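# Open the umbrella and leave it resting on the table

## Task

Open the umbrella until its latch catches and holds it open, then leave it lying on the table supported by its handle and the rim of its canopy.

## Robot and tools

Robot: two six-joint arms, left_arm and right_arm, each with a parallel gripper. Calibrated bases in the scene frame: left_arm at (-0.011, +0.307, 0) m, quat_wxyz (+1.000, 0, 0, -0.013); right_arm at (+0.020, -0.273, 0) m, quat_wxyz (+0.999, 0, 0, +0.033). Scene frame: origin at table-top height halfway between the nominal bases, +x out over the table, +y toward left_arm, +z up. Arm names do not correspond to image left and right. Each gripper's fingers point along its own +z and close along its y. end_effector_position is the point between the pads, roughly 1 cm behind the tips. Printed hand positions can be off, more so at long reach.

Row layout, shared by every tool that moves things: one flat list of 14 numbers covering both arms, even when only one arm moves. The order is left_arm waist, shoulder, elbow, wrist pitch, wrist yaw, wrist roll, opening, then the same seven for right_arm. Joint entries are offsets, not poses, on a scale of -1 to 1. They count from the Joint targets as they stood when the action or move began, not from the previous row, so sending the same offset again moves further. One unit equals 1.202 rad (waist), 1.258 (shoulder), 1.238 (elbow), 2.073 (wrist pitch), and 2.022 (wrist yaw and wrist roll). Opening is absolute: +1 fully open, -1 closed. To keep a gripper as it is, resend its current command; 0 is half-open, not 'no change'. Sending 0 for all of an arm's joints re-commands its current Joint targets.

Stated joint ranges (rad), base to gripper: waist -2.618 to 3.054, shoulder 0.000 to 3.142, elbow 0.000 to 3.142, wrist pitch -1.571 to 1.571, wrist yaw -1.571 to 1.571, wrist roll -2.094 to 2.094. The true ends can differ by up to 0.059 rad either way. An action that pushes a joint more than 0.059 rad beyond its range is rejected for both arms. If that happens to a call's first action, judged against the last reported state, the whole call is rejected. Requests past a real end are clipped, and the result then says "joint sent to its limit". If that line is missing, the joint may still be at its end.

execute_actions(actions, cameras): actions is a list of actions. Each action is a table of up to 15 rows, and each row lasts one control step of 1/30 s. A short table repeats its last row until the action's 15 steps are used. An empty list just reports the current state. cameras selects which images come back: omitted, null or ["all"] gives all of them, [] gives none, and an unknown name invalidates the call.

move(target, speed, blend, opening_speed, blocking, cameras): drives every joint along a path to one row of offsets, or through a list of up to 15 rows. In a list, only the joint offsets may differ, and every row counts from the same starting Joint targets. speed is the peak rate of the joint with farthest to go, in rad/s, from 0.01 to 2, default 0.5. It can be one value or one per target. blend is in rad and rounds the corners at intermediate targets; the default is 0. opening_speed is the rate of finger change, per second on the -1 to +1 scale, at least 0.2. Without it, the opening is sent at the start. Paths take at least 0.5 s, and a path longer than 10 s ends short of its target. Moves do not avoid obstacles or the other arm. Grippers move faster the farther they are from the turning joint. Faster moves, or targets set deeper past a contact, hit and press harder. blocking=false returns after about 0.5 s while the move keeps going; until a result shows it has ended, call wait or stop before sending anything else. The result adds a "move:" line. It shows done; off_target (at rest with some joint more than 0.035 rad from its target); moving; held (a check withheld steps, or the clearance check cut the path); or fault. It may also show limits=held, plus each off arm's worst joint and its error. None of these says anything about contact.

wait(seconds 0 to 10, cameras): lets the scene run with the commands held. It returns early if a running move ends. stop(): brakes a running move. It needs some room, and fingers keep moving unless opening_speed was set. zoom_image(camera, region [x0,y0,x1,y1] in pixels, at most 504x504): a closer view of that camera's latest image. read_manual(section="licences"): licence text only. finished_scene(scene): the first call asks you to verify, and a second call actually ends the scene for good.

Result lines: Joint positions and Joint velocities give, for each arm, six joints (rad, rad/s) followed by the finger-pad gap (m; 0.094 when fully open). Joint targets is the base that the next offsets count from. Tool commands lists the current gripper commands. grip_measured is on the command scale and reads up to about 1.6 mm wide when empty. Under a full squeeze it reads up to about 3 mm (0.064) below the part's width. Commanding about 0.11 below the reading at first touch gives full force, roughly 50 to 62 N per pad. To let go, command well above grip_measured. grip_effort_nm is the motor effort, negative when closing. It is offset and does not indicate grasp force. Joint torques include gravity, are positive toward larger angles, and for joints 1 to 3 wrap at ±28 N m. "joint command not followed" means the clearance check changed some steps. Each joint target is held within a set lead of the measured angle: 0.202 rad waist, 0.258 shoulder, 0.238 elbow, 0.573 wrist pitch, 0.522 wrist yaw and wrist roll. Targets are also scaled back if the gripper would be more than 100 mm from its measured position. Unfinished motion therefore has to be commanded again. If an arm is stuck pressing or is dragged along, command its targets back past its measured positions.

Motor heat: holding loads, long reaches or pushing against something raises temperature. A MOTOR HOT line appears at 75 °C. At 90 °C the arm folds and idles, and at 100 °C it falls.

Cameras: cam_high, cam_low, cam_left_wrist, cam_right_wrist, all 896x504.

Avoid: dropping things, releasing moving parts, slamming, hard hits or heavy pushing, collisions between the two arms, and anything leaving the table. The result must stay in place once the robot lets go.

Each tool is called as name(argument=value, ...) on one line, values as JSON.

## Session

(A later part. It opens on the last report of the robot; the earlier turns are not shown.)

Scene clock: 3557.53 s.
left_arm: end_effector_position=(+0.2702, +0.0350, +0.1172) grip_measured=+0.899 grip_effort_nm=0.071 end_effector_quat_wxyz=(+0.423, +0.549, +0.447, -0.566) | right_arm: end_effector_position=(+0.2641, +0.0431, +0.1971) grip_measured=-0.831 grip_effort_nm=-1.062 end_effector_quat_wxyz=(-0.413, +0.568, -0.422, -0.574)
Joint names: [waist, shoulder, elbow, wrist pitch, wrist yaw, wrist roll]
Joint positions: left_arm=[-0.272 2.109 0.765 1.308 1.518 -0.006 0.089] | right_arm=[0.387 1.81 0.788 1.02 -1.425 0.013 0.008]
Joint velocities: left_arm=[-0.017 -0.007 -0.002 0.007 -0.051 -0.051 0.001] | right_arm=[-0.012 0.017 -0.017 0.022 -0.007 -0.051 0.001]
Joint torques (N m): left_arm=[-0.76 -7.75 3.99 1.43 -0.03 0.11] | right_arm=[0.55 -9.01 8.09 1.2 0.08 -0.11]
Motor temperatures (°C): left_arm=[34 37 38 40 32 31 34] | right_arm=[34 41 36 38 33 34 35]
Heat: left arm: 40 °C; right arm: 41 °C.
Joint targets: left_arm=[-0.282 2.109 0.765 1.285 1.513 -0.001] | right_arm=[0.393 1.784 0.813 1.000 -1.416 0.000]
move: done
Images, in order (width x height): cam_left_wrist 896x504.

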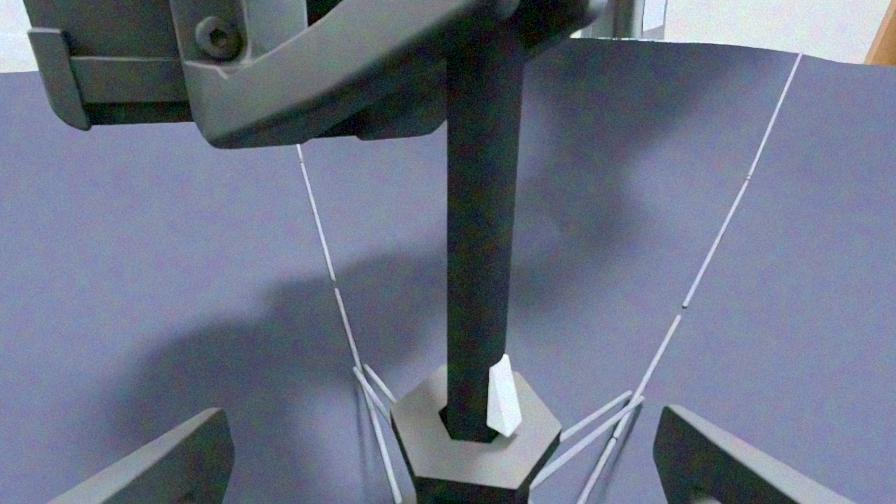

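move(target=[[0.1306,-0.1614,-0.1721,0.0429,-0.0317,0,0.9,0,0,0,0,0,0,-1.0],[-0.0141,-0.0469,-0.1834,0.1001,-0.1320,0,0.9,0,0,0,0,0,0,-1.0]], speed=[0.2,0.2], cameras=["cam_left_wrist", "cam_high"])

Scene clock: 3570.40 s.
left_arm: end_effector_position=(+0.2642, +0.0387, +0.1185) grip_measured=+0.899 grip_effort_nm=0.056 end_effector_quat_wxyz=(+0.503, +0.501, +0.497, -0.499) | right_arm: end_effector_position=(+0.2641, +0.0431, +0.1971) grip_measured=-0.831 grip_effort_nm=-1.062 end_effector_quat_wxyz=(-0.412, +0.567, -0.422, -0.574)
Joint names: [waist, shoulder, elbow, wrist pitch, wrist yaw, wrist roll]
Joint positions: left_arm=[-0.292 2.03 0.551 1.493 1.253 -0.006 0.089] | right_arm=[0.387 1.81 0.788 1.02 -1.425 0.015 0.008]
Joint velocities: left_arm=[0.007 0.002 -0.022 0.022 -0.051 -0.095 0] | right_arm=[-0.007 0.007 -0.007 0.022 -0.037 -0.007 0]
Joint torques (N m): left_arm=[-0.47 -5.24 2.44 1.86 -0.05 0.11] | right_arm=[0.57 -9.01 8.13 1.22 0.09 -0.13]
Motor temperatures (°C): left_arm=[34 38 38 40 32 31 33] | right_arm=[34 41 36 37 33 34 35]
Heat: left arm: 40 °C; right arm: 41 °C.
Joint targets: left_arm=[-0.298 2.050 0.538 1.493 1.247 -0.001] | right_arm=[0.393 1.784 0.813 1.000 -1.416 0.000]
move: done
Images, in order (width x height): cam_high 896x504, cam_left_wrist 896x504.

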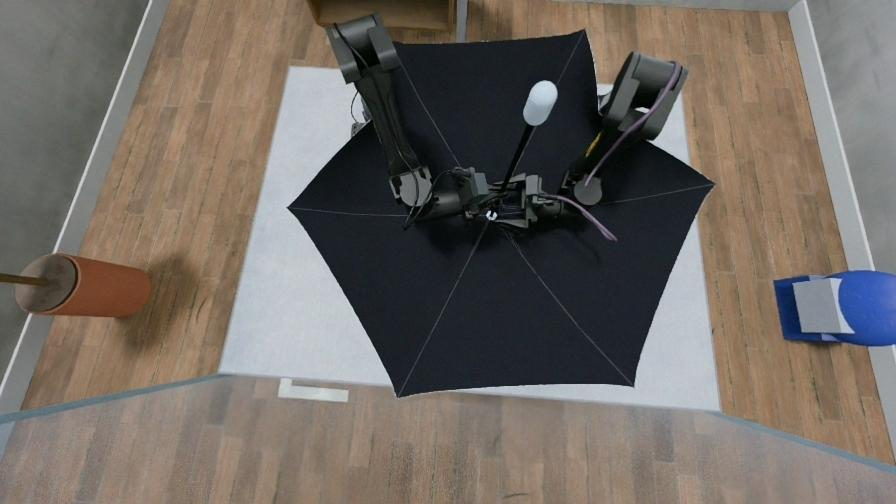

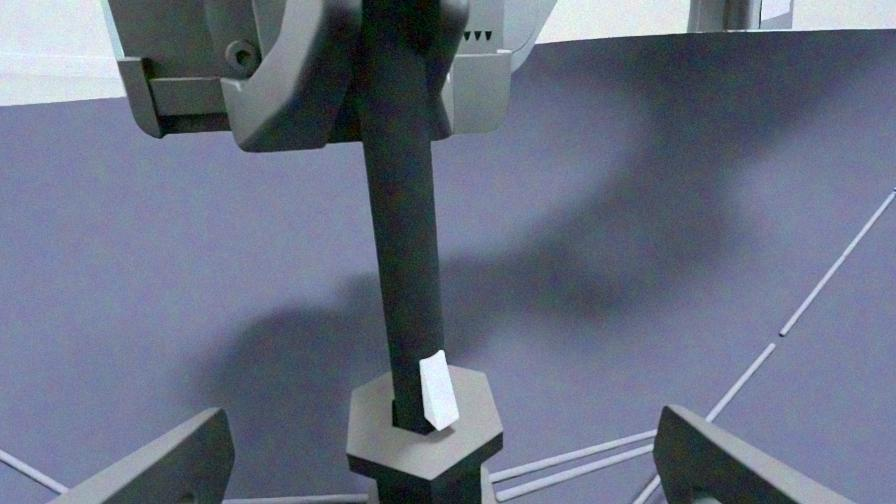

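move(target=[0,0,0,0,0,0,-0.7,0,0,0,0,0,0,-1.0], opening_speed=1.0, cameras=[])

Scene clock: 3594.30 s.
left_arm: end_effector_position=(+0.2667, +0.0387, +0.1186) grip_measured=-0.510 grip_effort_nm=-1.038 end_effector_quat_wxyz=(+0.502, +0.493, +0.505, -0.500) | right_arm: end_effector_position=(+0.2631, +0.0428, +0.1975) grip_measured=-0.831 grip_effort_nm=-1.072 end_effector_quat_wxyz=(-0.411, +0.568, -0.421, -0.575)
Joint names: [waist, shoulder, elbow, wrist pitch, wrist yaw, wrist roll]
Joint positions: left_arm=[-0.292 2.03 0.551 1.493 1.239 -0.023 0.023] | right_arm=[0.387 1.809 0.788 1.019 -1.43 0.015 0.008]
Joint velocities: left_arm=[0.002 -0.007 0.012 -0.051 -0.066 -0.007 -0.001] | right_arm=[0.007 0.002 -0.017 -0.007 0.051 -0.037 -0.002]
Joint torques (N m): left_arm=[-0.49 -5.26 2.45 1.86 0.07 0.3] | right_arm=[0.55 -8.91 8.13 1.2 0.14 -0.12]
Motor temperatures (°C): left_arm=[34 37 38 42 32 31 33] | right_arm=[34 41 36 37 33 34 36]
Heat: left arm: 42 °C; right arm: 41 °C.
Joint targets: left_arm=[-0.298 2.050 0.538 1.493 1.247 -0.001] | right_arm=[0.393 1.784 0.813 1.000 -1.416 0.000]
move: done
No camera images: "cameras" was empty.

move(target=[0,0,0,0,0,0,-0.7,0,0,0,0,0,0,0.9], opening_speed=0.8, cameras=[])

move(target=[[0,0,0,0,0,0,-0.7,-0.21,0,0,0,0,0,0.9],[0,0,0,0,0,0,-0.7,-0.310,-0.0747,0.4338,-0.3184,-0.049,0,0.9]], speed=0.4, blend=0.08, cameras=["cam_high"])

Scene clock: 3664.00 s.
left_arm: end_effector_position=(+0.2667, +0.0387, +0.1186) grip_measured=-0.510 grip_effort_nm=-1.033 end_effector_quat_wxyz=(+0.502, +0.493, +0.505, -0.500) | right_arm: end_effector_position=(+0.2635, +0.0429, +0.1975) grip_measured=+0.898 grip_effort_nm=0.085 end_effector_quat_wxyz=(-0.413, +0.569, -0.420, -0.574)
Joint names: [waist, shoulder, elbow, wrist pitch, wrist yaw, wrist roll]
Joint positions: left_arm=[-0.292 2.03 0.551 1.493 1.239 -0.023 0.023] | right_arm=[0.387 1.809 0.788 1.019 -1.428 0.011 0.089]
Joint velocities: left_arm=[-0.012 -0.002 0.012 -0.051 -0.051 -0.081 0] | right_arm=[0.007 -0.002 0.017 0.066 -0.007 -0.037 0.001]
Joint torques (N m): left_arm=[-0.5 -5.27 2.44 1.87 0.07 0.3] | right_arm=[0.54 -8.88 8.13 1.21 0.11 -0.1]
Motor temperatures (°C): left_arm=[34 37 37 44 32 31 34] | right_arm=[34 43 37 37 33 34 36]
Heat: left arm: 44 °C; right arm: 43 °C.
Joint targets: left_arm=[-0.298 2.050 0.538 1.493 1.247 -0.001] | right_arm=[0.393 1.784 0.813 1.000 -1.417 0.000]
move: done
No camera images: "cameras" was empty.

Scene clock: 3667.03 s.
left_arm: end_effector_position=(+0.2669, +0.0387, +0.1186) grip_measured=-0.510 grip_effort_nm=-1.043 end_effector_quat_wxyz=(+0.502, +0.492, +0.505, -0.500) | right_arm: end_effector_position=(+0.3929, -0.0599, +0.3372) grip_measured=+0.898 grip_effort_nm=0.081 end_effector_quat_wxyz=(+0.483, -0.495, +0.506, +0.516)
Joint names: [waist, shoulder, elbow, wrist pitch, wrist yaw, wrist roll]
Joint positions: left_arm=[-0.292 2.03 0.551 1.493 1.238 -0.024 0.023] | right_arm=[0.024 1.718 1.32 0.364 -1.502 0.011 0.089]
Joint velocities: left_arm=[0.012 -0.017 -0.002 -0.051 -0.022 0.081 0] | right_arm=[-0.012 0.012 -0.007 -0.037 0.022 -0.022 -0.001]
Joint torques (N m): left_arm=[-0.49 -5.3 2.44 1.88 0.08 0.31] | right_arm=[-0.34 -9.65 10.07 1.14 -0.19 -0.11]
Motor temperatures (°C): left_arm=[34 37 37 44 32 31 34] | right_arm=[34 43 37 37 33 34 36]
Heat: left arm: 44 °C; right arm: 43 °C.
Joint targets: left_arm=[-0.298 2.050 0.538 1.493 1.246 -0.001] | right_arm=[0.020 1.690 1.350 0.340 -1.516 0.000]
move: done
Images, in order (width x height): cam_high 896x504.

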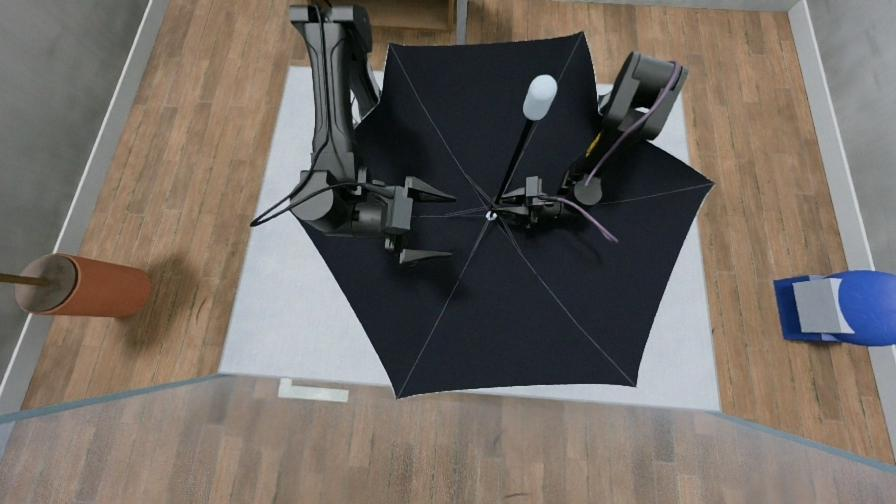

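move(target=[0,0,0,0,0,0,-0.7,-1.0,0,0,0,0,0,0.9], speed=0.7, cameras=[])

move(target=[-0.0141,-0.3060,0.1018,-0.2036,-0.0054,0.0054,-0.7,-0.2646,0.5644,0.3635,0.1254,0,0,0.9], speed=0.3, cameras=["cam_high"])

Scene clock: 3675.10 s.
left_arm: end_effector_position=(+0.2672, +0.0387, +0.1186) grip_measured=-0.510 grip_effort_nm=-1.033 end_effector_quat_wxyz=(+0.503, +0.492, +0.506, -0.500) | right_arm: end_effector_position=(+0.3510, -0.5462, +0.3371) grip_measured=+0.898 grip_effort_nm=0.085 end_effector_quat_wxyz=(+0.690, -0.119, +0.698, +0.151)
Joint names: [waist, shoulder, elbow, wrist pitch, wrist yaw, wrist roll]
Joint positions: left_arm=[-0.292 2.03 0.551 1.493 1.236 -0.024 0.023] | right_arm=[-1.187 1.718 1.32 0.362 -1.505 0.011 0.089]
Joint velocities: left_arm=[-0.002 0.002 0.022 -0.022 0.066 0.066 -0.001] | right_arm=[-0.022 0.002 0.017 0.007 0.007 -0.11 -0.001]
Joint torques (N m): left_arm=[-0.47 -5.27 2.45 1.87 0.1 0.31] | right_arm=[0.49 -9.68 10.03 1.16 -0.16 -0.09]
Motor temperatures (°C): left_arm=[34 37 37 44 32 31 34] | right_arm=[34 44 37 37 33 34 36]
Heat: left arm: 44 °C; right arm: 44 °C.
Joint targets: left_arm=[-0.298 2.050 0.538 1.493 1.247 -0.001] | right_arm=[-1.182 1.690 1.350 0.340 -1.515 0.000]
move: done
No camera images: "cameras" was empty.

Scene clock: 3678.13 s.
left_arm: end_effector_position=(+0.2703, +0.0321, +0.1981) grip_measured=-0.512 grip_effort_nm=-1.038 end_effector_quat_wxyz=(+0.510, +0.502, +0.496, -0.491) | right_arm: end_effector_position=(+0.2692, -0.7710, +0.2097) grip_measured=+0.898 grip_effort_nm=0.071 end_effector_quat_wxyz=(+0.706, -0.015, +0.707, +0.036)
Joint names: [waist, shoulder, elbow, wrist pitch, wrist yaw, wrist roll]
Joint positions: left_arm=[-0.31 1.693 0.635 1.069 1.222 0.014 0.023] | right_arm=[-1.501 2.374 1.767 0.589 -1.507 0.011 0.089]
Joint velocities: left_arm=[0.007 -0.002 -0.012 -0.022 -0.022 -0.022 0.001] | right_arm=[-0.002 -0.017 -0.007 -0.022 -0.051 0.095 0]
Joint torques (N m): left_arm=[-0.5 -8.05 7.97 1.91 0.12 0] | right_arm=[0.14 -10.07 10.03 1.45 -0.12 -0.09]
Motor temperatures (°C): left_arm=[34 37 38 44 32 31 34] | right_arm=[34 44 38 38 33 34 36]
Heat: left arm: 44 °C; right arm: 44 °C.
Joint targets: left_arm=[-0.316 1.665 0.664 1.071 1.235 0.010] | right_arm=[-1.500 2.400 1.800 0.600 -1.515 0.000]
move: done
Images, in order (width x height): cam_high 896x504.

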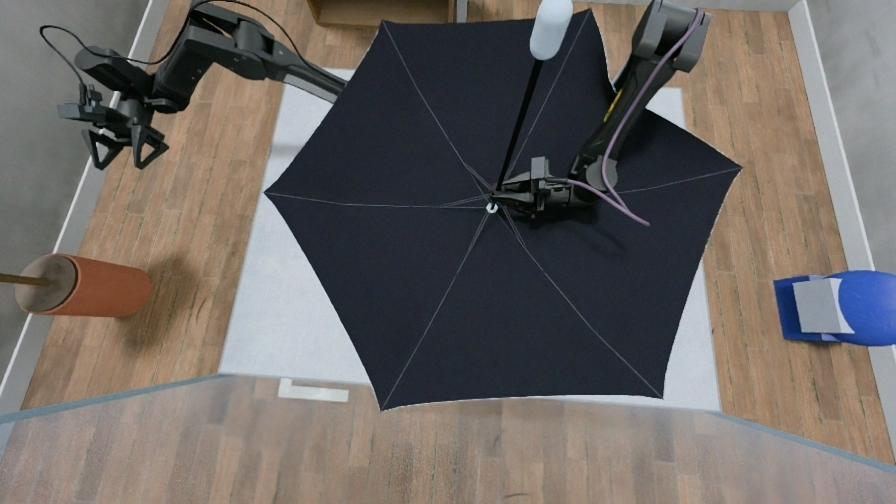

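move(target=[[-0.0557,-0.0318,0.1769,-0.1307,-0.0336,0.0865,-0.7,0,0,0,0,0,0,0.9],[-0.0749,0.0278,0.3457,-0.2103,-0.0450,0.1756,-0.7,0,0,0,0,0,0,0.9]], speed=0.2, blend=0.04, cameras=["cam_high"])

Scene clock: 3684.47 s.
left_arm: end_effector_position=(+0.3109, -0.0171, +0.2839) grip_measured=-0.513 grip_effort_nm=-1.043 end_effector_quat_wxyz=(+0.582, +0.585, +0.397, -0.402) | right_arm: end_effector_position=(+0.2692, -0.7710, +0.2098) grip_measured=+0.898 grip_effort_nm=0.081 end_effector_quat_wxyz=(+0.706, -0.016, +0.707, +0.036)
Joint names: [waist, shoulder, elbow, wrist pitch, wrist yaw, wrist roll]
Joint positions: left_arm=[-0.4 1.689 1.055 0.634 1.153 0.37 0.023] | right_arm=[-1.501 2.374 1.767 0.59 -1.507 0.011 0.089]
Joint velocities: left_arm=[-0.007 -0.022 -0.002 0.007 0.007 0.022 0] | right_arm=[0.002 0.002 -0.002 0.066 -0.022 -0.037 0]
Joint torques (N m): left_arm=[-0.47 -6.26 10.14 1.96 -0.08 -0.02] | right_arm=[0.08 -10.09 10.07 1.44 -0.12 -0.1]
Motor temperatures (°C): left_arm=[34 37 39 44 32 31 34] | right_arm=[34 44 37 38 33 34 36]
Heat: left arm: 44 °C; right arm: 44 °C.
Joint targets: left_arm=[-0.406 1.700 1.092 0.635 1.144 0.365] | right_arm=[-1.500 2.400 1.800 0.600 -1.515 0.000]
move: off_target (left_arm); left_arm: the elbow is farthest, 0.037 rad from its target
Images, in order (width x height): cam_high 896x504.

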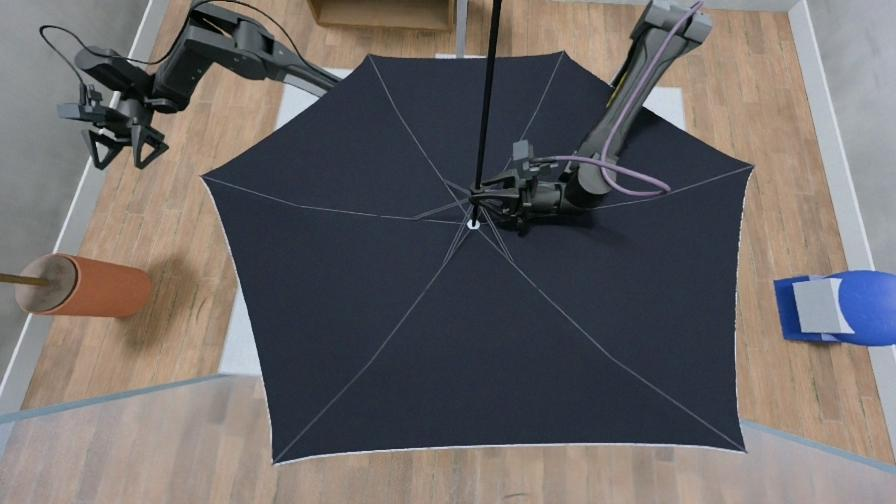

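move(target=[[0.0632,0.0246,0.2464,-0.1331,0.0381,0.0767,-0.7,0,0,0,0,0,0,0.9],[0.0882,0.1224,0.4960,-0.2229,0.0529,0.1370,-0.7,0,0,0,0,0,0,0.9],[0.1090,0.2369,0.6866,-0.2672,0.0653,0.2062,-0.7,0,0,0,0,0,0,0.9]], speed=0.22, blend=0.05, cameras=["cam_high"])

Scene clock: 3715.10 s.
left_arm: end_effector_position=(+0.4122, -0.0052, +0.4035) grip_measured=-0.513 grip_effort_nm=-1.038 end_effector_quat_wxyz=(+0.658, +0.656, +0.260, -0.265) | right_arm: end_effector_position=(+0.2692, -0.7710, +0.2099) grip_measured=+0.898 grip_effort_nm=0.081 end_effector_quat_wxyz=(+0.706, -0.016, +0.707, +0.036)
Joint names: [waist, shoulder, elbow, wrist pitch, wrist yaw, wrist roll]
Joint positions: left_arm=[-0.281 1.982 1.904 0.095 1.269 0.795 0.023] | right_arm=[-1.501 2.374 1.767 0.59 -1.507 0.011 0.089]
Joint velocities: left_arm=[-0.002 0.012 -0.017 0.007 -0.007 -0.051 0] | right_arm=[0.007 -0.002 0.002 0.022 -0.051 -0.037 -0.001]
Joint torques (N m): left_arm=[0.62 -8.46 10.54 1.72 0.04 -0.1] | right_arm=[0.1 -10.09 10.03 1.43 -0.13 -0.09]
Motor temperatures (°C): left_arm=[34 38 40 43 32 31 34] | right_arm=[34 44 37 39 33 34 35]
Heat: left arm: 43 °C; right arm: 44 °C.
Joint targets: left_arm=[-0.275 1.998 1.942 0.081 1.277 0.782] | right_arm=[-1.500 2.400 1.800 0.600 -1.515 0.000]
move: off_target (left_arm); left_arm: the elbow is farthest, 0.038 rad from its target
Images, in order (width x height): cam_high 896x504.

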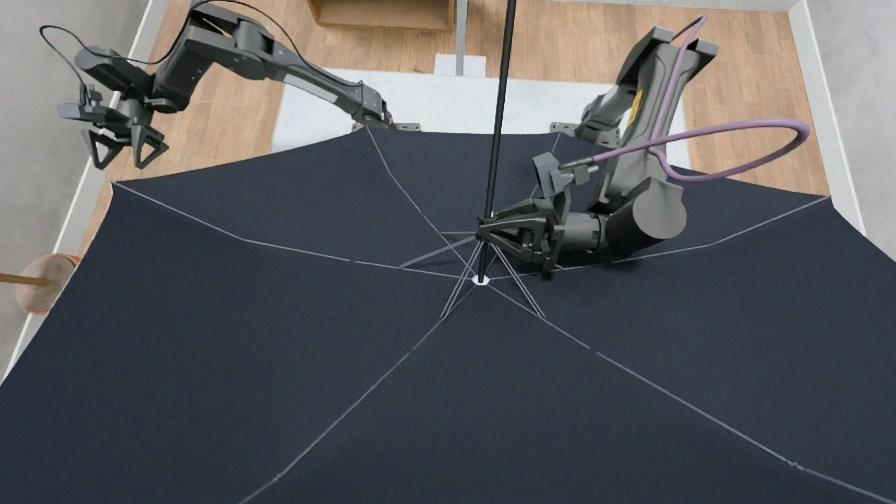

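move(target=[[0.01,-0.0485,-0.1793,0.0921,0.0391,0.1301,-0.7,0,0,0,0,0,0,0.9],[0.0291,-0.0087,-0.0137,0.0106,0.0851,0.2596,-0.7,0,0,0,0,0,0,0.9]], speed=0.2, blend=0.04, cameras=["cam_low"])

Scene clock: 3730.63 s.
left_arm: end_effector_position=(+0.3928, +0.0111, +0.4010) grip_measured=-0.514 grip_effort_nm=-1.033 end_effector_quat_wxyz=(+0.695, +0.705, +0.037, -0.136) | right_arm: end_effector_position=(+0.2692, -0.7710, +0.2099) grip_measured=+0.898 grip_effort_nm=0.081 end_effector_quat_wxyz=(+0.706, -0.016, +0.707, +0.036)
Joint names: [waist, shoulder, elbow, wrist pitch, wrist yaw, wrist roll]
Joint positions: left_arm=[-0.247 1.982 1.893 0.115 1.439 1.301 0.023] | right_arm=[-1.501 2.374 1.767 0.59 -1.507 0.011 0.089]
Joint velocities: left_arm=[-0.007 -0.012 -0.002 -0.037 0.037 0.007 0] | right_arm=[0.002 0.012 0.017 -0.007 -0.022 0.022 0.001]
Joint torques (N m): left_arm=[0.72 -9.16 9.94 1.59 0.09 0.13] | right_arm=[0.08 -10.1 10.07 1.44 -0.11 -0.09]
Motor temperatures (°C): left_arm=[34 38 41 43 32 31 34] | right_arm=[34 44 37 39 33 34 35]
Heat: left arm: 43 °C; right arm: 44 °C.
Joint targets: left_arm=[-0.240 1.987 1.925 0.103 1.449 1.307] | right_arm=[-1.500 2.400 1.800 0.600 -1.515 0.000]
move: done
Images, in order (width x height): cam_low 896x504.

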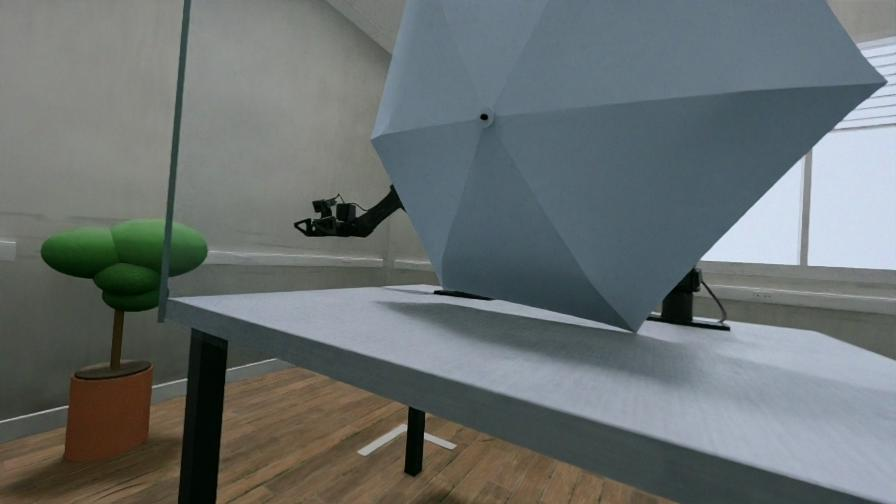

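move(target=[[0.0158,0.1200,0.3368,-0.1317,0.0391,0.1301,-0.7,0,0,0,0,0,0,0.9],[0.0183,0.0382,0.1535,0.0314,0.0504,0.1607,-0.7,0,0,0,0,0,0,0.9]], speed=0.2, blend=0.03, cameras=["cam_low"])

Scene clock: 3746.23 s.
left_arm: end_effector_position=(+0.3890, +0.0203, +0.4416) grip_measured=-0.516 grip_effort_nm=-1.043 end_effector_quat_wxyz=(+0.708, +0.679, -0.195, +0.029) | right_arm: end_effector_position=(+0.2692, -0.7710, +0.2099) grip_measured=+0.898 grip_effort_nm=0.076 end_effector_quat_wxyz=(+0.706, -0.016, +0.707, +0.036)
Joint names: [waist, shoulder, elbow, wrist pitch, wrist yaw, wrist roll]
Joint positions: left_arm=[-0.227 2.072 2.13 0.181 1.556 1.652 0.023] | right_arm=[-1.501 2.374 1.767 0.59 -1.507 0.011 0.089]
Joint velocities: left_arm=[-0.017 -0.012 -0.012 -0.022 -0.081 -0.051 -0.001] | right_arm=[-0.007 -0.012 -0.017 0.022 -0.007 -0.051 -0.001]
Joint torques (N m): left_arm=[0.84 -12.71 5.74 1.39 -0.19 -0.19] | right_arm=[0.09 -10.09 10.06 1.42 -0.12 -0.09]
Motor temperatures (°C): left_arm=[34 39 42 42 32 31 34] | right_arm=[34 44 37 39 33 34 35]
Heat: left arm: 42 °C; right arm: 44 °C.
Joint targets: left_arm=[-0.218 2.035 2.116 0.168 1.550 1.632] | right_arm=[-1.500 2.400 1.800 0.600 -1.515 0.000]
move: off_target (left_arm); left_arm: the shoulder is farthest, 0.037 rad from its target
Images, in order (width x height): cam_low 896x504.

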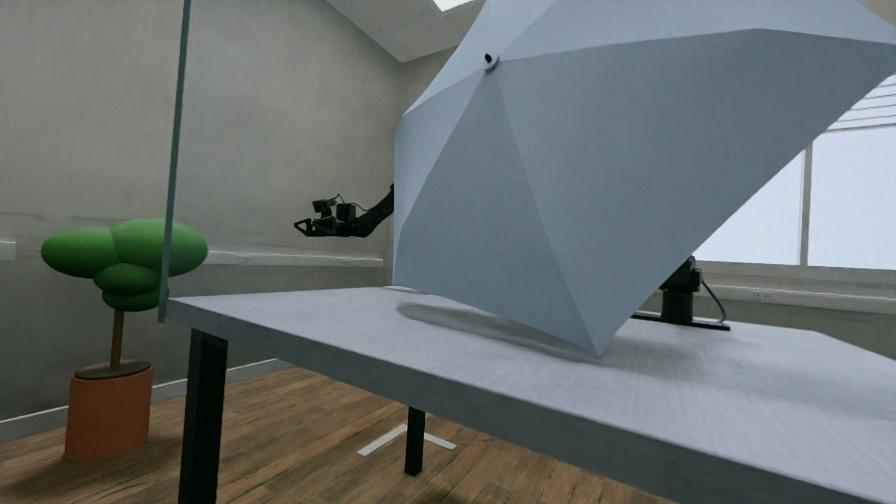

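move(target=[[-0.0008,-0.0596,-0.2480,0.2084,0.0079,0.0307,-0.7,0,0,0,0,0,0,0.9],[0.0008,-0.0533,-0.4677,0.4134,0.0089,0.0861,-0.7,0,0,0,0,0,0,0.9]], speed=0.25, blend=0.04, cameras=["cam_low","cam_high"])

Scene clock: 3754.33 s.
left_arm: end_effector_position=(+0.3656, +0.0277, +0.3492) grip_measured=-0.517 grip_effort_nm=-1.033 end_effector_quat_wxyz=(+0.677, +0.605, -0.365, +0.207) | right_arm: end_effector_position=(+0.2692, -0.7710, +0.2099) grip_measured=+0.898 grip_effort_nm=0.071 end_effector_quat_wxyz=(+0.706, -0.016, +0.707, +0.035)
Joint names: [waist, shoulder, elbow, wrist pitch, wrist yaw, wrist roll]
Joint positions: left_arm=[-0.224 1.99 1.551 1.03 1.568 1.82 0.023] | right_arm=[-1.501 2.374 1.767 0.591 -1.507 0.011 0.089]
Joint velocities: left_arm=[0.002 -0.017 0.002 0.007 0.007 0.007 0] | right_arm=[-0.002 -0.007 -0.002 -0.081 -0.037 0.066 -0.001]
Joint torques (N m): left_arm=[0.66 -10.95 5.65 1.16 -0.32 -0.11] | right_arm=[0.06 -10.07 10.06 1.42 -0.11 -0.1]
Motor temperatures (°C): left_arm=[34 40 40 41 32 31 34] | right_arm=[34 44 37 39 33 34 35]
Heat: left arm: 41 °C; right arm: 44 °C.
Joint targets: left_arm=[-0.217 1.968 1.537 1.025 1.569 1.806] | right_arm=[-1.500 2.400 1.800 0.600 -1.515 0.000]
move: done
Images, in order (width x height): cam_high 896x504, cam_low 896x504.

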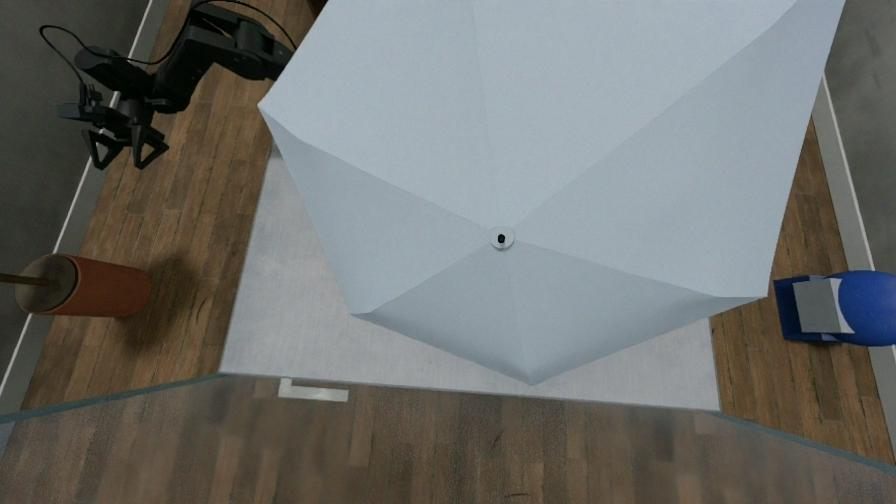

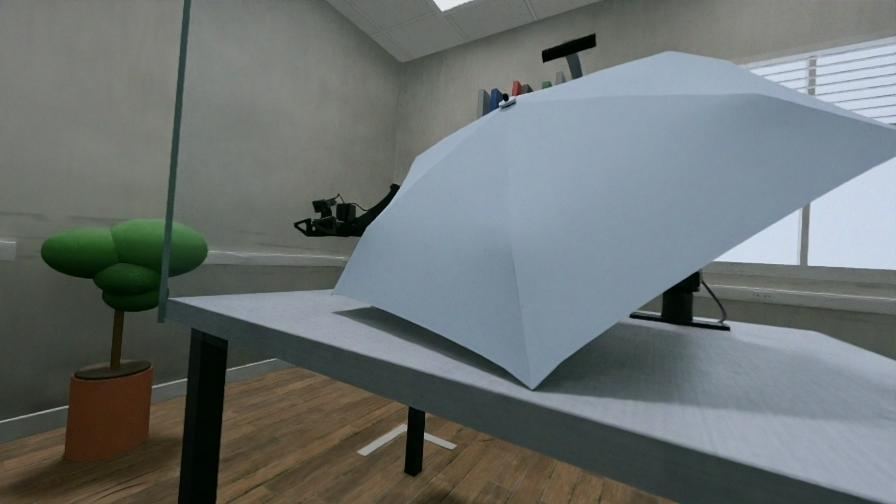

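move(target=[-0.0158,-0.0946,-0.2197,0.0637,-0.0082,0.0005,-0.7,0,0,0,0,0,0,0.9], speed=0.15, cameras=["cam_low","cam_left_wrist"])

Scene clock: 3769.00 s.
left_arm: end_effector_position=(+0.3254, +0.0356, +0.3260) grip_measured=-0.517 grip_effort_nm=-1.043 end_effector_quat_wxyz=(+0.671, +0.593, -0.384, +0.224) | right_arm: end_effector_position=(+0.2692, -0.7710, +0.2099) grip_measured=+0.898 grip_effort_nm=0.081 end_effector_quat_wxyz=(+0.706, -0.016, +0.707, +0.035)
Joint names: [waist, shoulder, elbow, wrist pitch, wrist yaw, wrist roll]
Joint positions: left_arm=[-0.229 1.873 1.287 1.2 1.568 1.853 0.023] | right_arm=[-1.501 2.374 1.767 0.591 -1.507 0.011 0.089]
Joint velocities: left_arm=[-0.007 0.007 -0.012 0.037 -0.022 0.007 0] | right_arm=[-0.017 -0.007 -0.017 -0.037 0.037 0.051 0]
Joint torques (N m): left_arm=[-0.49 -9.94 4.79 0.74 -0.5 -0.46] | right_arm=[0.09 -10.06 10.07 1.43 -0.12 -0.11]
Motor temperatures (°C): left_arm=[34 41 40 41 32 31 34] | right_arm=[34 44 37 39 33 34 35]
Heat: left arm: 41 °C; right arm: 44 °C.
Joint targets: left_arm=[-0.235 1.849 1.264 1.157 1.552 1.807] | right_arm=[-1.500 2.400 1.800 0.600 -1.515 0.000]
move: off_target (left_arm); left_arm: the wrist roll is farthest, 0.046 rad from its target
Images, in order (width x height): cam_low 896x504, cam_left_wrist 896x504.

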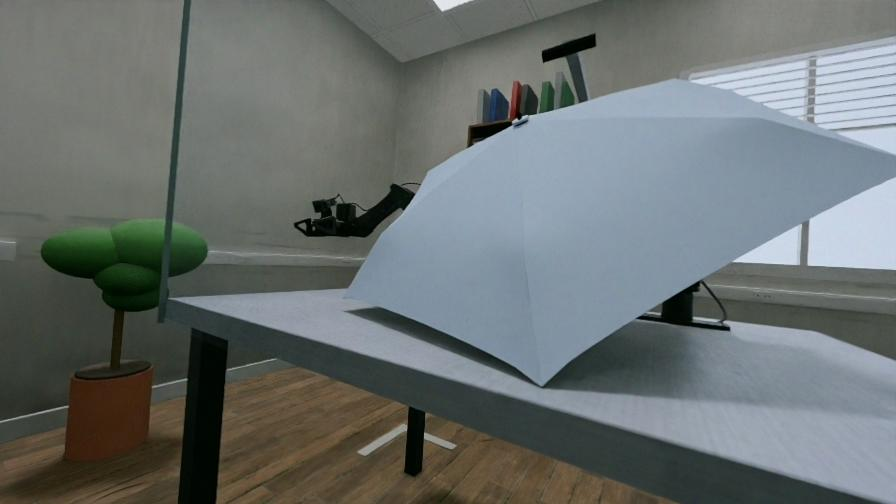

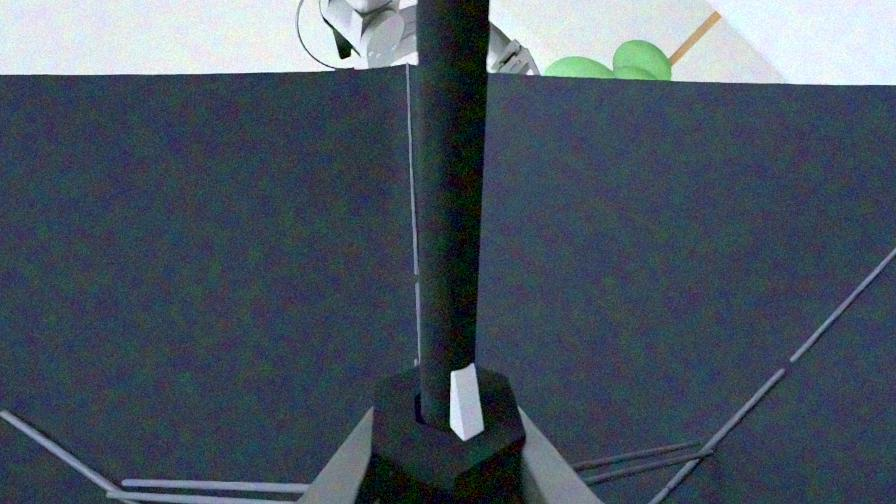

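move(target=[0,0.0485,-0.0339,0.0207,0,0,-0.7,0,0,0,0,0,0,0.9], speed=0.06, cameras=["cam_low"])

Scene clock: 3773.80 s.
left_arm: end_effector_position=(+0.3266, +0.0343, +0.3241) grip_measured=-0.517 grip_effort_nm=-1.043 end_effector_quat_wxyz=(+0.676, +0.592, -0.372, +0.235) | right_arm: end_effector_position=(+0.2692, -0.7710, +0.2099) grip_measured=+0.898 grip_effort_nm=0.081 end_effector_quat_wxyz=(+0.706, -0.016, +0.707, +0.035)
Joint names: [waist, shoulder, elbow, wrist pitch, wrist yaw, wrist roll]
Joint positions: left_arm=[-0.232 1.873 1.259 1.245 1.532 1.836 0.023] | right_arm=[-1.501 2.374 1.767 0.591 -1.507 0.011 0.089]
Joint velocities: left_arm=[-0.002 0.007 -0.002 -0.007 0.007 -0.007 -0.001] | right_arm=[-0.002 0.012 -0.022 0.022 -0.139 0.066 0]
Joint torques (N m): left_arm=[-0.25 -5.42 3.67 0.71 -0.16 -0.28] | right_arm=[0.08 -10.1 10.03 1.42 -0.13 -0.1]
Motor temperatures (°C): left_arm=[34 40 39 40 32 31 34] | right_arm=[34 44 37 39 33 34 35]
Heat: left arm: 40 °C; right arm: 44 °C.
Joint targets: left_arm=[-0.235 1.910 1.222 1.200 1.552 1.807] | right_arm=[-1.500 2.400 1.800 0.600 -1.515 0.000]
move: off_target (left_arm); left_arm: the wrist pitch is farthest, 0.045 rad from its target
Images, in order (width x height): cam_low 896x504.

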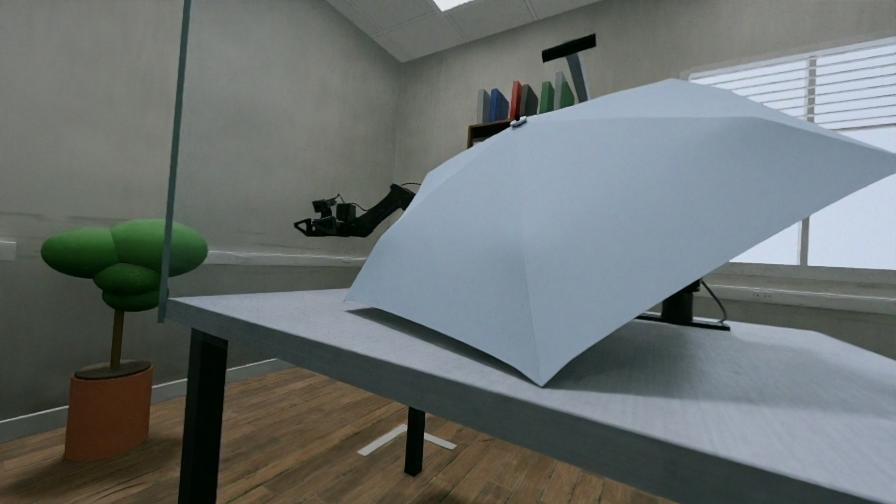

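move(target=[0,0.030,0,0,0,0,-0.7,0,0,0,0,0,0,0.9], speed=0.05, cameras=[])

Scene clock: 3782.23 s.
left_arm: end_effector_position=(+0.3279, +0.0288, +0.3215) grip_measured=-0.517 grip_effort_nm=-1.043 end_effector_quat_wxyz=(+0.679, +0.589, -0.368, +0.236) | right_arm: end_effector_position=(+0.2692, -0.7710, +0.2099) grip_measured=+0.898 grip_effort_nm=0.076 end_effector_quat_wxyz=(+0.706, -0.016, +0.707, +0.035)
Joint names: [waist, shoulder, elbow, wrist pitch, wrist yaw, wrist roll]
Joint positions: left_arm=[-0.245 1.89 1.259 1.273 1.512 1.823 0.023] | right_arm=[-1.501 2.374 1.767 0.591 -1.507 0.011 0.089]
Joint velocities: left_arm=[0.002 -0.007 0.012 0.007 -0.051 0.022 -0.001] | right_arm=[0.002 -0.012 -0.012 -0.022 -0.037 0.007 0]
Joint torques (N m): left_arm=[0.88 -4.04 3.66 0.43 0 -0.12] | right_arm=[0.1 -10.09 10.06 1.43 -0.13 -0.1]
Motor temperatures (°C): left_arm=[34 39 39 40 32 31 34] | right_arm=[34 44 37 39 33 34 35]
Heat: left arm: 40 °C; right arm: 44 °C.
Joint targets: left_arm=[-0.235 1.948 1.223 1.200 1.552 1.807] | right_arm=[-1.500 2.400 1.800 0.600 -1.515 0.000]
move: off_target (left_arm); left_arm: the wrist pitch is farthest, 0.073 rad from its target
No camera images: "cameras" was empty.

move(target=[-0.0083,-0.0421,0.0291,0.0352,-0.0198,0.0079,-0.49,0,0,0,0,0,0,0.9], speed=0.1, opening_speed=0.2, cameras=[])

move(target=[0,0,0,0,0,0,-0.40,0,0,0,0,0,0,0.9], opening_speed=0.2, cameras=["cam_low"])

Scene clock: 3786.60 s.
left_arm: end_effector_position=(+0.3275, +0.0288, +0.3229) grip_measured=-0.484 grip_effort_nm=-0.339 end_effector_quat_wxyz=(+0.679, +0.586, -0.371, +0.242) | right_arm: end_effector_position=(+0.2692, -0.7710, +0.2099) grip_measured=+0.898 grip_effort_nm=0.085 end_effector_quat_wxyz=(+0.706, -0.016, +0.707, +0.035)
Joint names: [waist, shoulder, elbow, wrist pitch, wrist yaw, wrist roll]
Joint positions: left_arm=[-0.246 1.89 1.259 1.29 1.509 1.82 0.024] | right_arm=[-1.501 2.374 1.767 0.591 -1.507 0.011 0.089]
Joint velocities: left_arm=[-0.007 -0.002 0.017 -0.022 -0.037 -0.095 0] | right_arm=[0.002 -0.027 0.002 -0.125 0.007 -0.081 0]
Joint torques (N m): left_arm=[0.03 -7.77 6.37 0.99 -0.35 0.09] | right_arm=[0.1 -10.03 10.07 1.44 -0.12 -0.1]
Motor temperatures (°C): left_arm=[34 38 39 40 32 31 34] | right_arm=[34 44 37 39 33 34 35]
Heat: left arm: 40 °C; right arm: 44 °C.
Joint targets: left_arm=[-0.245 1.895 1.259 1.273 1.512 1.823] | right_arm=[-1.500 2.400 1.800 0.600 -1.515 0.000]
move: done
No camera images: "cameras" was empty.

Scene clock: 3787.27 s.
left_arm: end_effector_position=(+0.3270, +0.0289, +0.3224) grip_measured=-0.401 grip_effort_nm=0.061 end_effector_quat_wxyz=(+0.678, +0.586, -0.373, +0.241) | right_arm: end_effector_position=(+0.2692, -0.7710, +0.2099) grip_measured=+0.898 grip_effort_nm=0.081 end_effector_quat_wxyz=(+0.706, -0.016, +0.707, +0.035)
Joint names: [waist, shoulder, elbow, wrist pitch, wrist yaw, wrist roll]
Joint positions: left_arm=[-0.246 1.89 1.259 1.289 1.513 1.822 0.028] | right_arm=[-1.501 2.374 1.767 0.591 -1.507 0.011 0.089]
Joint velocities: left_arm=[0.007 -0.012 -0.007 -0.022 0.007 -0.037 0.001] | right_arm=[0.007 -0.012 0.007 -0.051 -0.022 0.022 0]
Joint torques (N m): left_arm=[0.03 -7.79 6.39 1 -0.39 0.05] | right_arm=[0.12 -10.14 10.02 1.43 -0.12 -0.1]
Motor temperatures (°C): left_arm=[34 38 39 40 32 31 34] | right_arm=[34 44 37 39 33 34 35]
Heat: left arm: 40 °C; right arm: 44 °C.
Joint targets: left_arm=[-0.245 1.895 1.259 1.273 1.512 1.823] | right_arm=[-1.500 2.400 1.800 0.600 -1.515 0.000]
move: done
Images, in order (width x height): cam_low 896x504.

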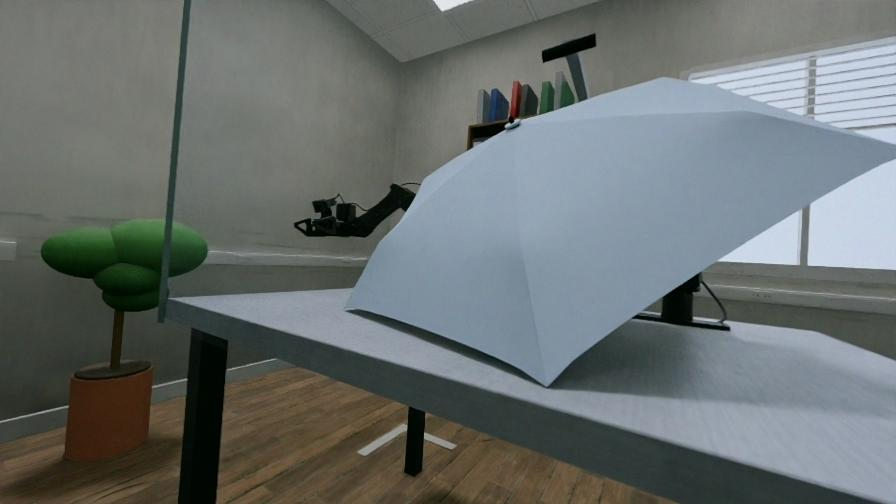

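move(target=[0,0,0,0,0,0,0.9,0,0,0,0,0,0,0.9], opening_speed=0.8, cameras=["cam_left_wrist","cam_low"])

Scene clock: 3790.47 s.
left_arm: end_effector_position=(+0.3266, +0.0290, +0.3221) grip_measured=+0.899 grip_effort_nm=0.061 end_effector_quat_wxyz=(+0.678, +0.586, -0.374, +0.240) | right_arm: end_effector_position=(+0.2692, -0.7710, +0.2099) grip_measured=+0.898 grip_effort_nm=0.081 end_effector_quat_wxyz=(+0.706, -0.016, +0.707, +0.035)
Joint names: [waist, shoulder, elbow, wrist pitch, wrist yaw, wrist roll]
Joint positions: left_arm=[-0.246 1.89 1.259 1.289 1.516 1.823 0.089] | right_arm=[-1.501 2.374 1.767 0.591 -1.507 0.011 0.089]
Joint velocities: left_arm=[-0.002 0.002 -0.007 -0.007 0.037 -0.022 0] | right_arm=[-0.012 -0.002 0.007 -0.066 0.051 0.007 0]
Joint torques (N m): left_arm=[0.06 -7.8 6.38 0.99 -0.41 0.06] | right_arm=[0.12 -10.06 9.99 1.43 -0.12 -0.09]
Motor temperatures (°C): left_arm=[34 38 39 40 32 31 34] | right_arm=[34 44 37 39 33 34 35]
Heat: left arm: 40 °C; right arm: 44 °C.
Joint targets: left_arm=[-0.245 1.895 1.259 1.273 1.512 1.823] | right_arm=[-1.500 2.400 1.800 0.600 -1.515 0.000]
move: done
Images, in order (width x height): cam_low 896x504, cam_left_wrist 896x504.

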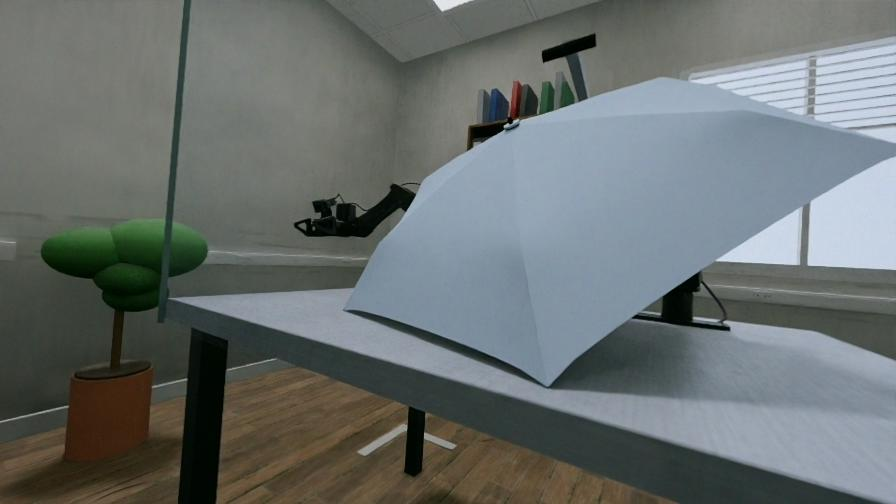

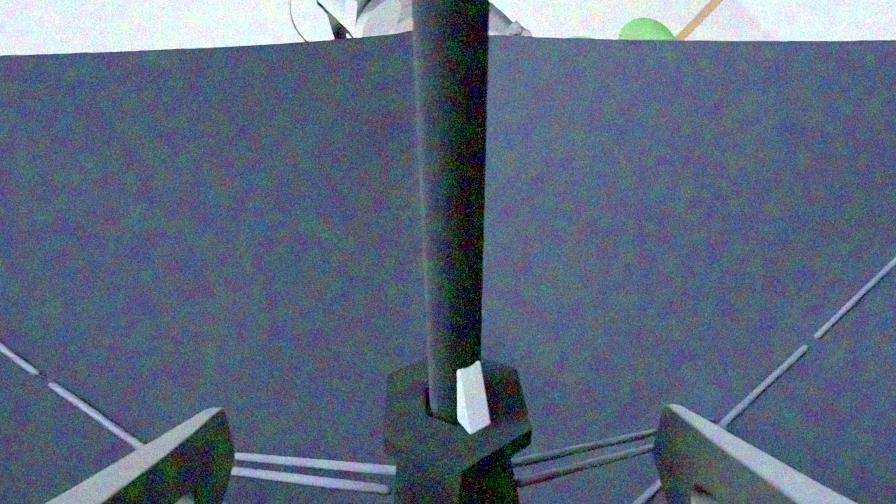

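move(target=[[0.0666,-0.0564,-0.0840,0.0275,0.0237,0,0.9,0,0,0,0,0,0,0.9],[0.1672,-0.1328,-0.3708,0.1240,0.0237,0,0.9,0,0,0,0,0,0,0.9]], speed=[0.1,0.25], cameras=["cam_left_wrist","cam_high"])

Scene clock: 3816.70 s.
left_arm: end_effector_position=(+0.2944, +0.1052, +0.2570) grip_measured=+0.899 grip_effort_nm=0.071 end_effector_quat_wxyz=(+0.656, +0.633, -0.314, +0.268) | right_arm: end_effector_position=(+0.2692, -0.7710, +0.2099) grip_measured=+0.898 grip_effort_nm=0.071 end_effector_quat_wxyz=(+0.706, -0.016, +0.707, +0.035)
Joint names: [waist, shoulder, elbow, wrist pitch, wrist yaw, wrist roll]
Joint positions: left_arm=[-0.051 1.75 0.816 1.531 1.566 1.823 0.089] | right_arm=[-1.501 2.374 1.767 0.591 -1.507 0.011 0.089]
Joint velocities: left_arm=[0.007 0.002 0.012 0.051 -0.007 -0.066 0] | right_arm=[-0.002 -0.002 0.002 0.037 0.007 0.037 0.001]
Joint torques (N m): left_arm=[0.61 -7.98 4.23 1.17 -0.4 0.05] | right_arm=[0.12 -10.07 10.07 1.43 -0.12 -0.09]
Motor temperatures (°C): left_arm=[34 39 40 39 32 31 33] | right_arm=[34 44 37 39 33 34 34]
Heat: left arm: 40 °C; right arm: 44 °C.
Joint targets: left_arm=[-0.045 1.728 0.799 1.530 1.560 1.823] | right_arm=[-1.500 2.400 1.800 0.600 -1.515 0.000]
move: done
Images, in order (width x height): cam_high 896x504, cam_left_wrist 896x504.

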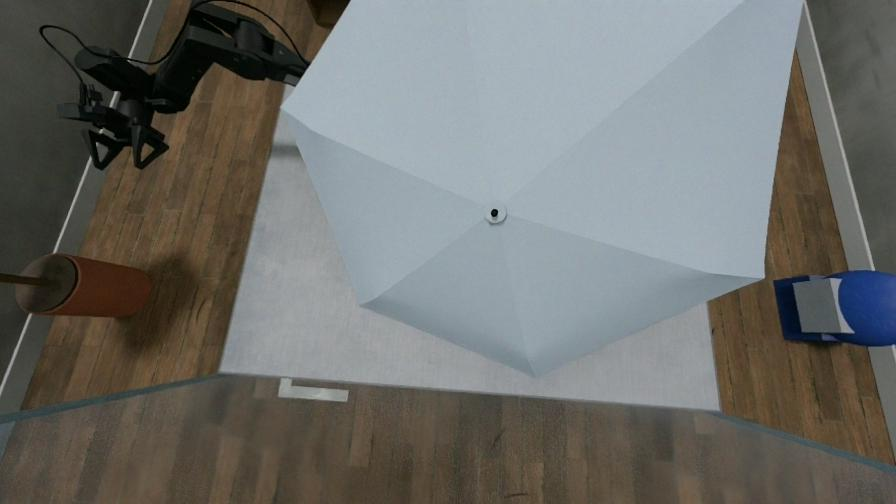

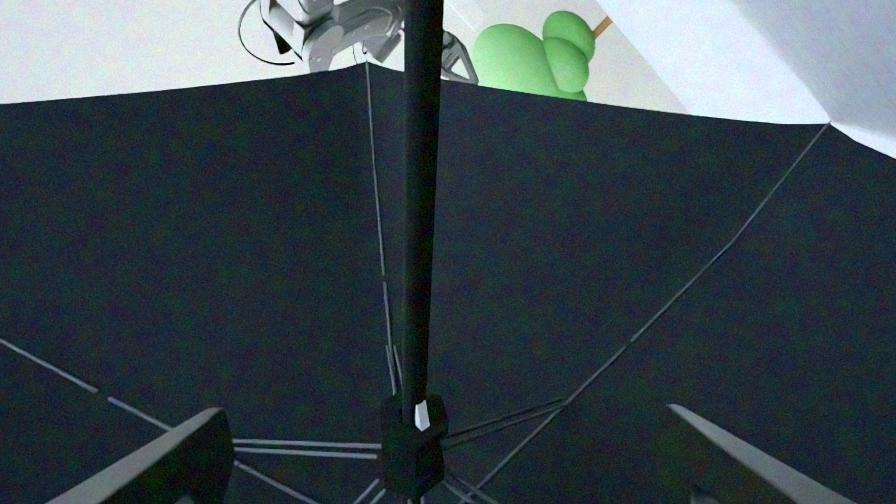

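finished_scene(scene=1)

This call ended nothing. Check each condition of the task against the scene as it is now, look again where you are not sure, and mend what is not met. Then call finished_scene again.

finished_scene(scene=1)

The scene is finished: the task was done.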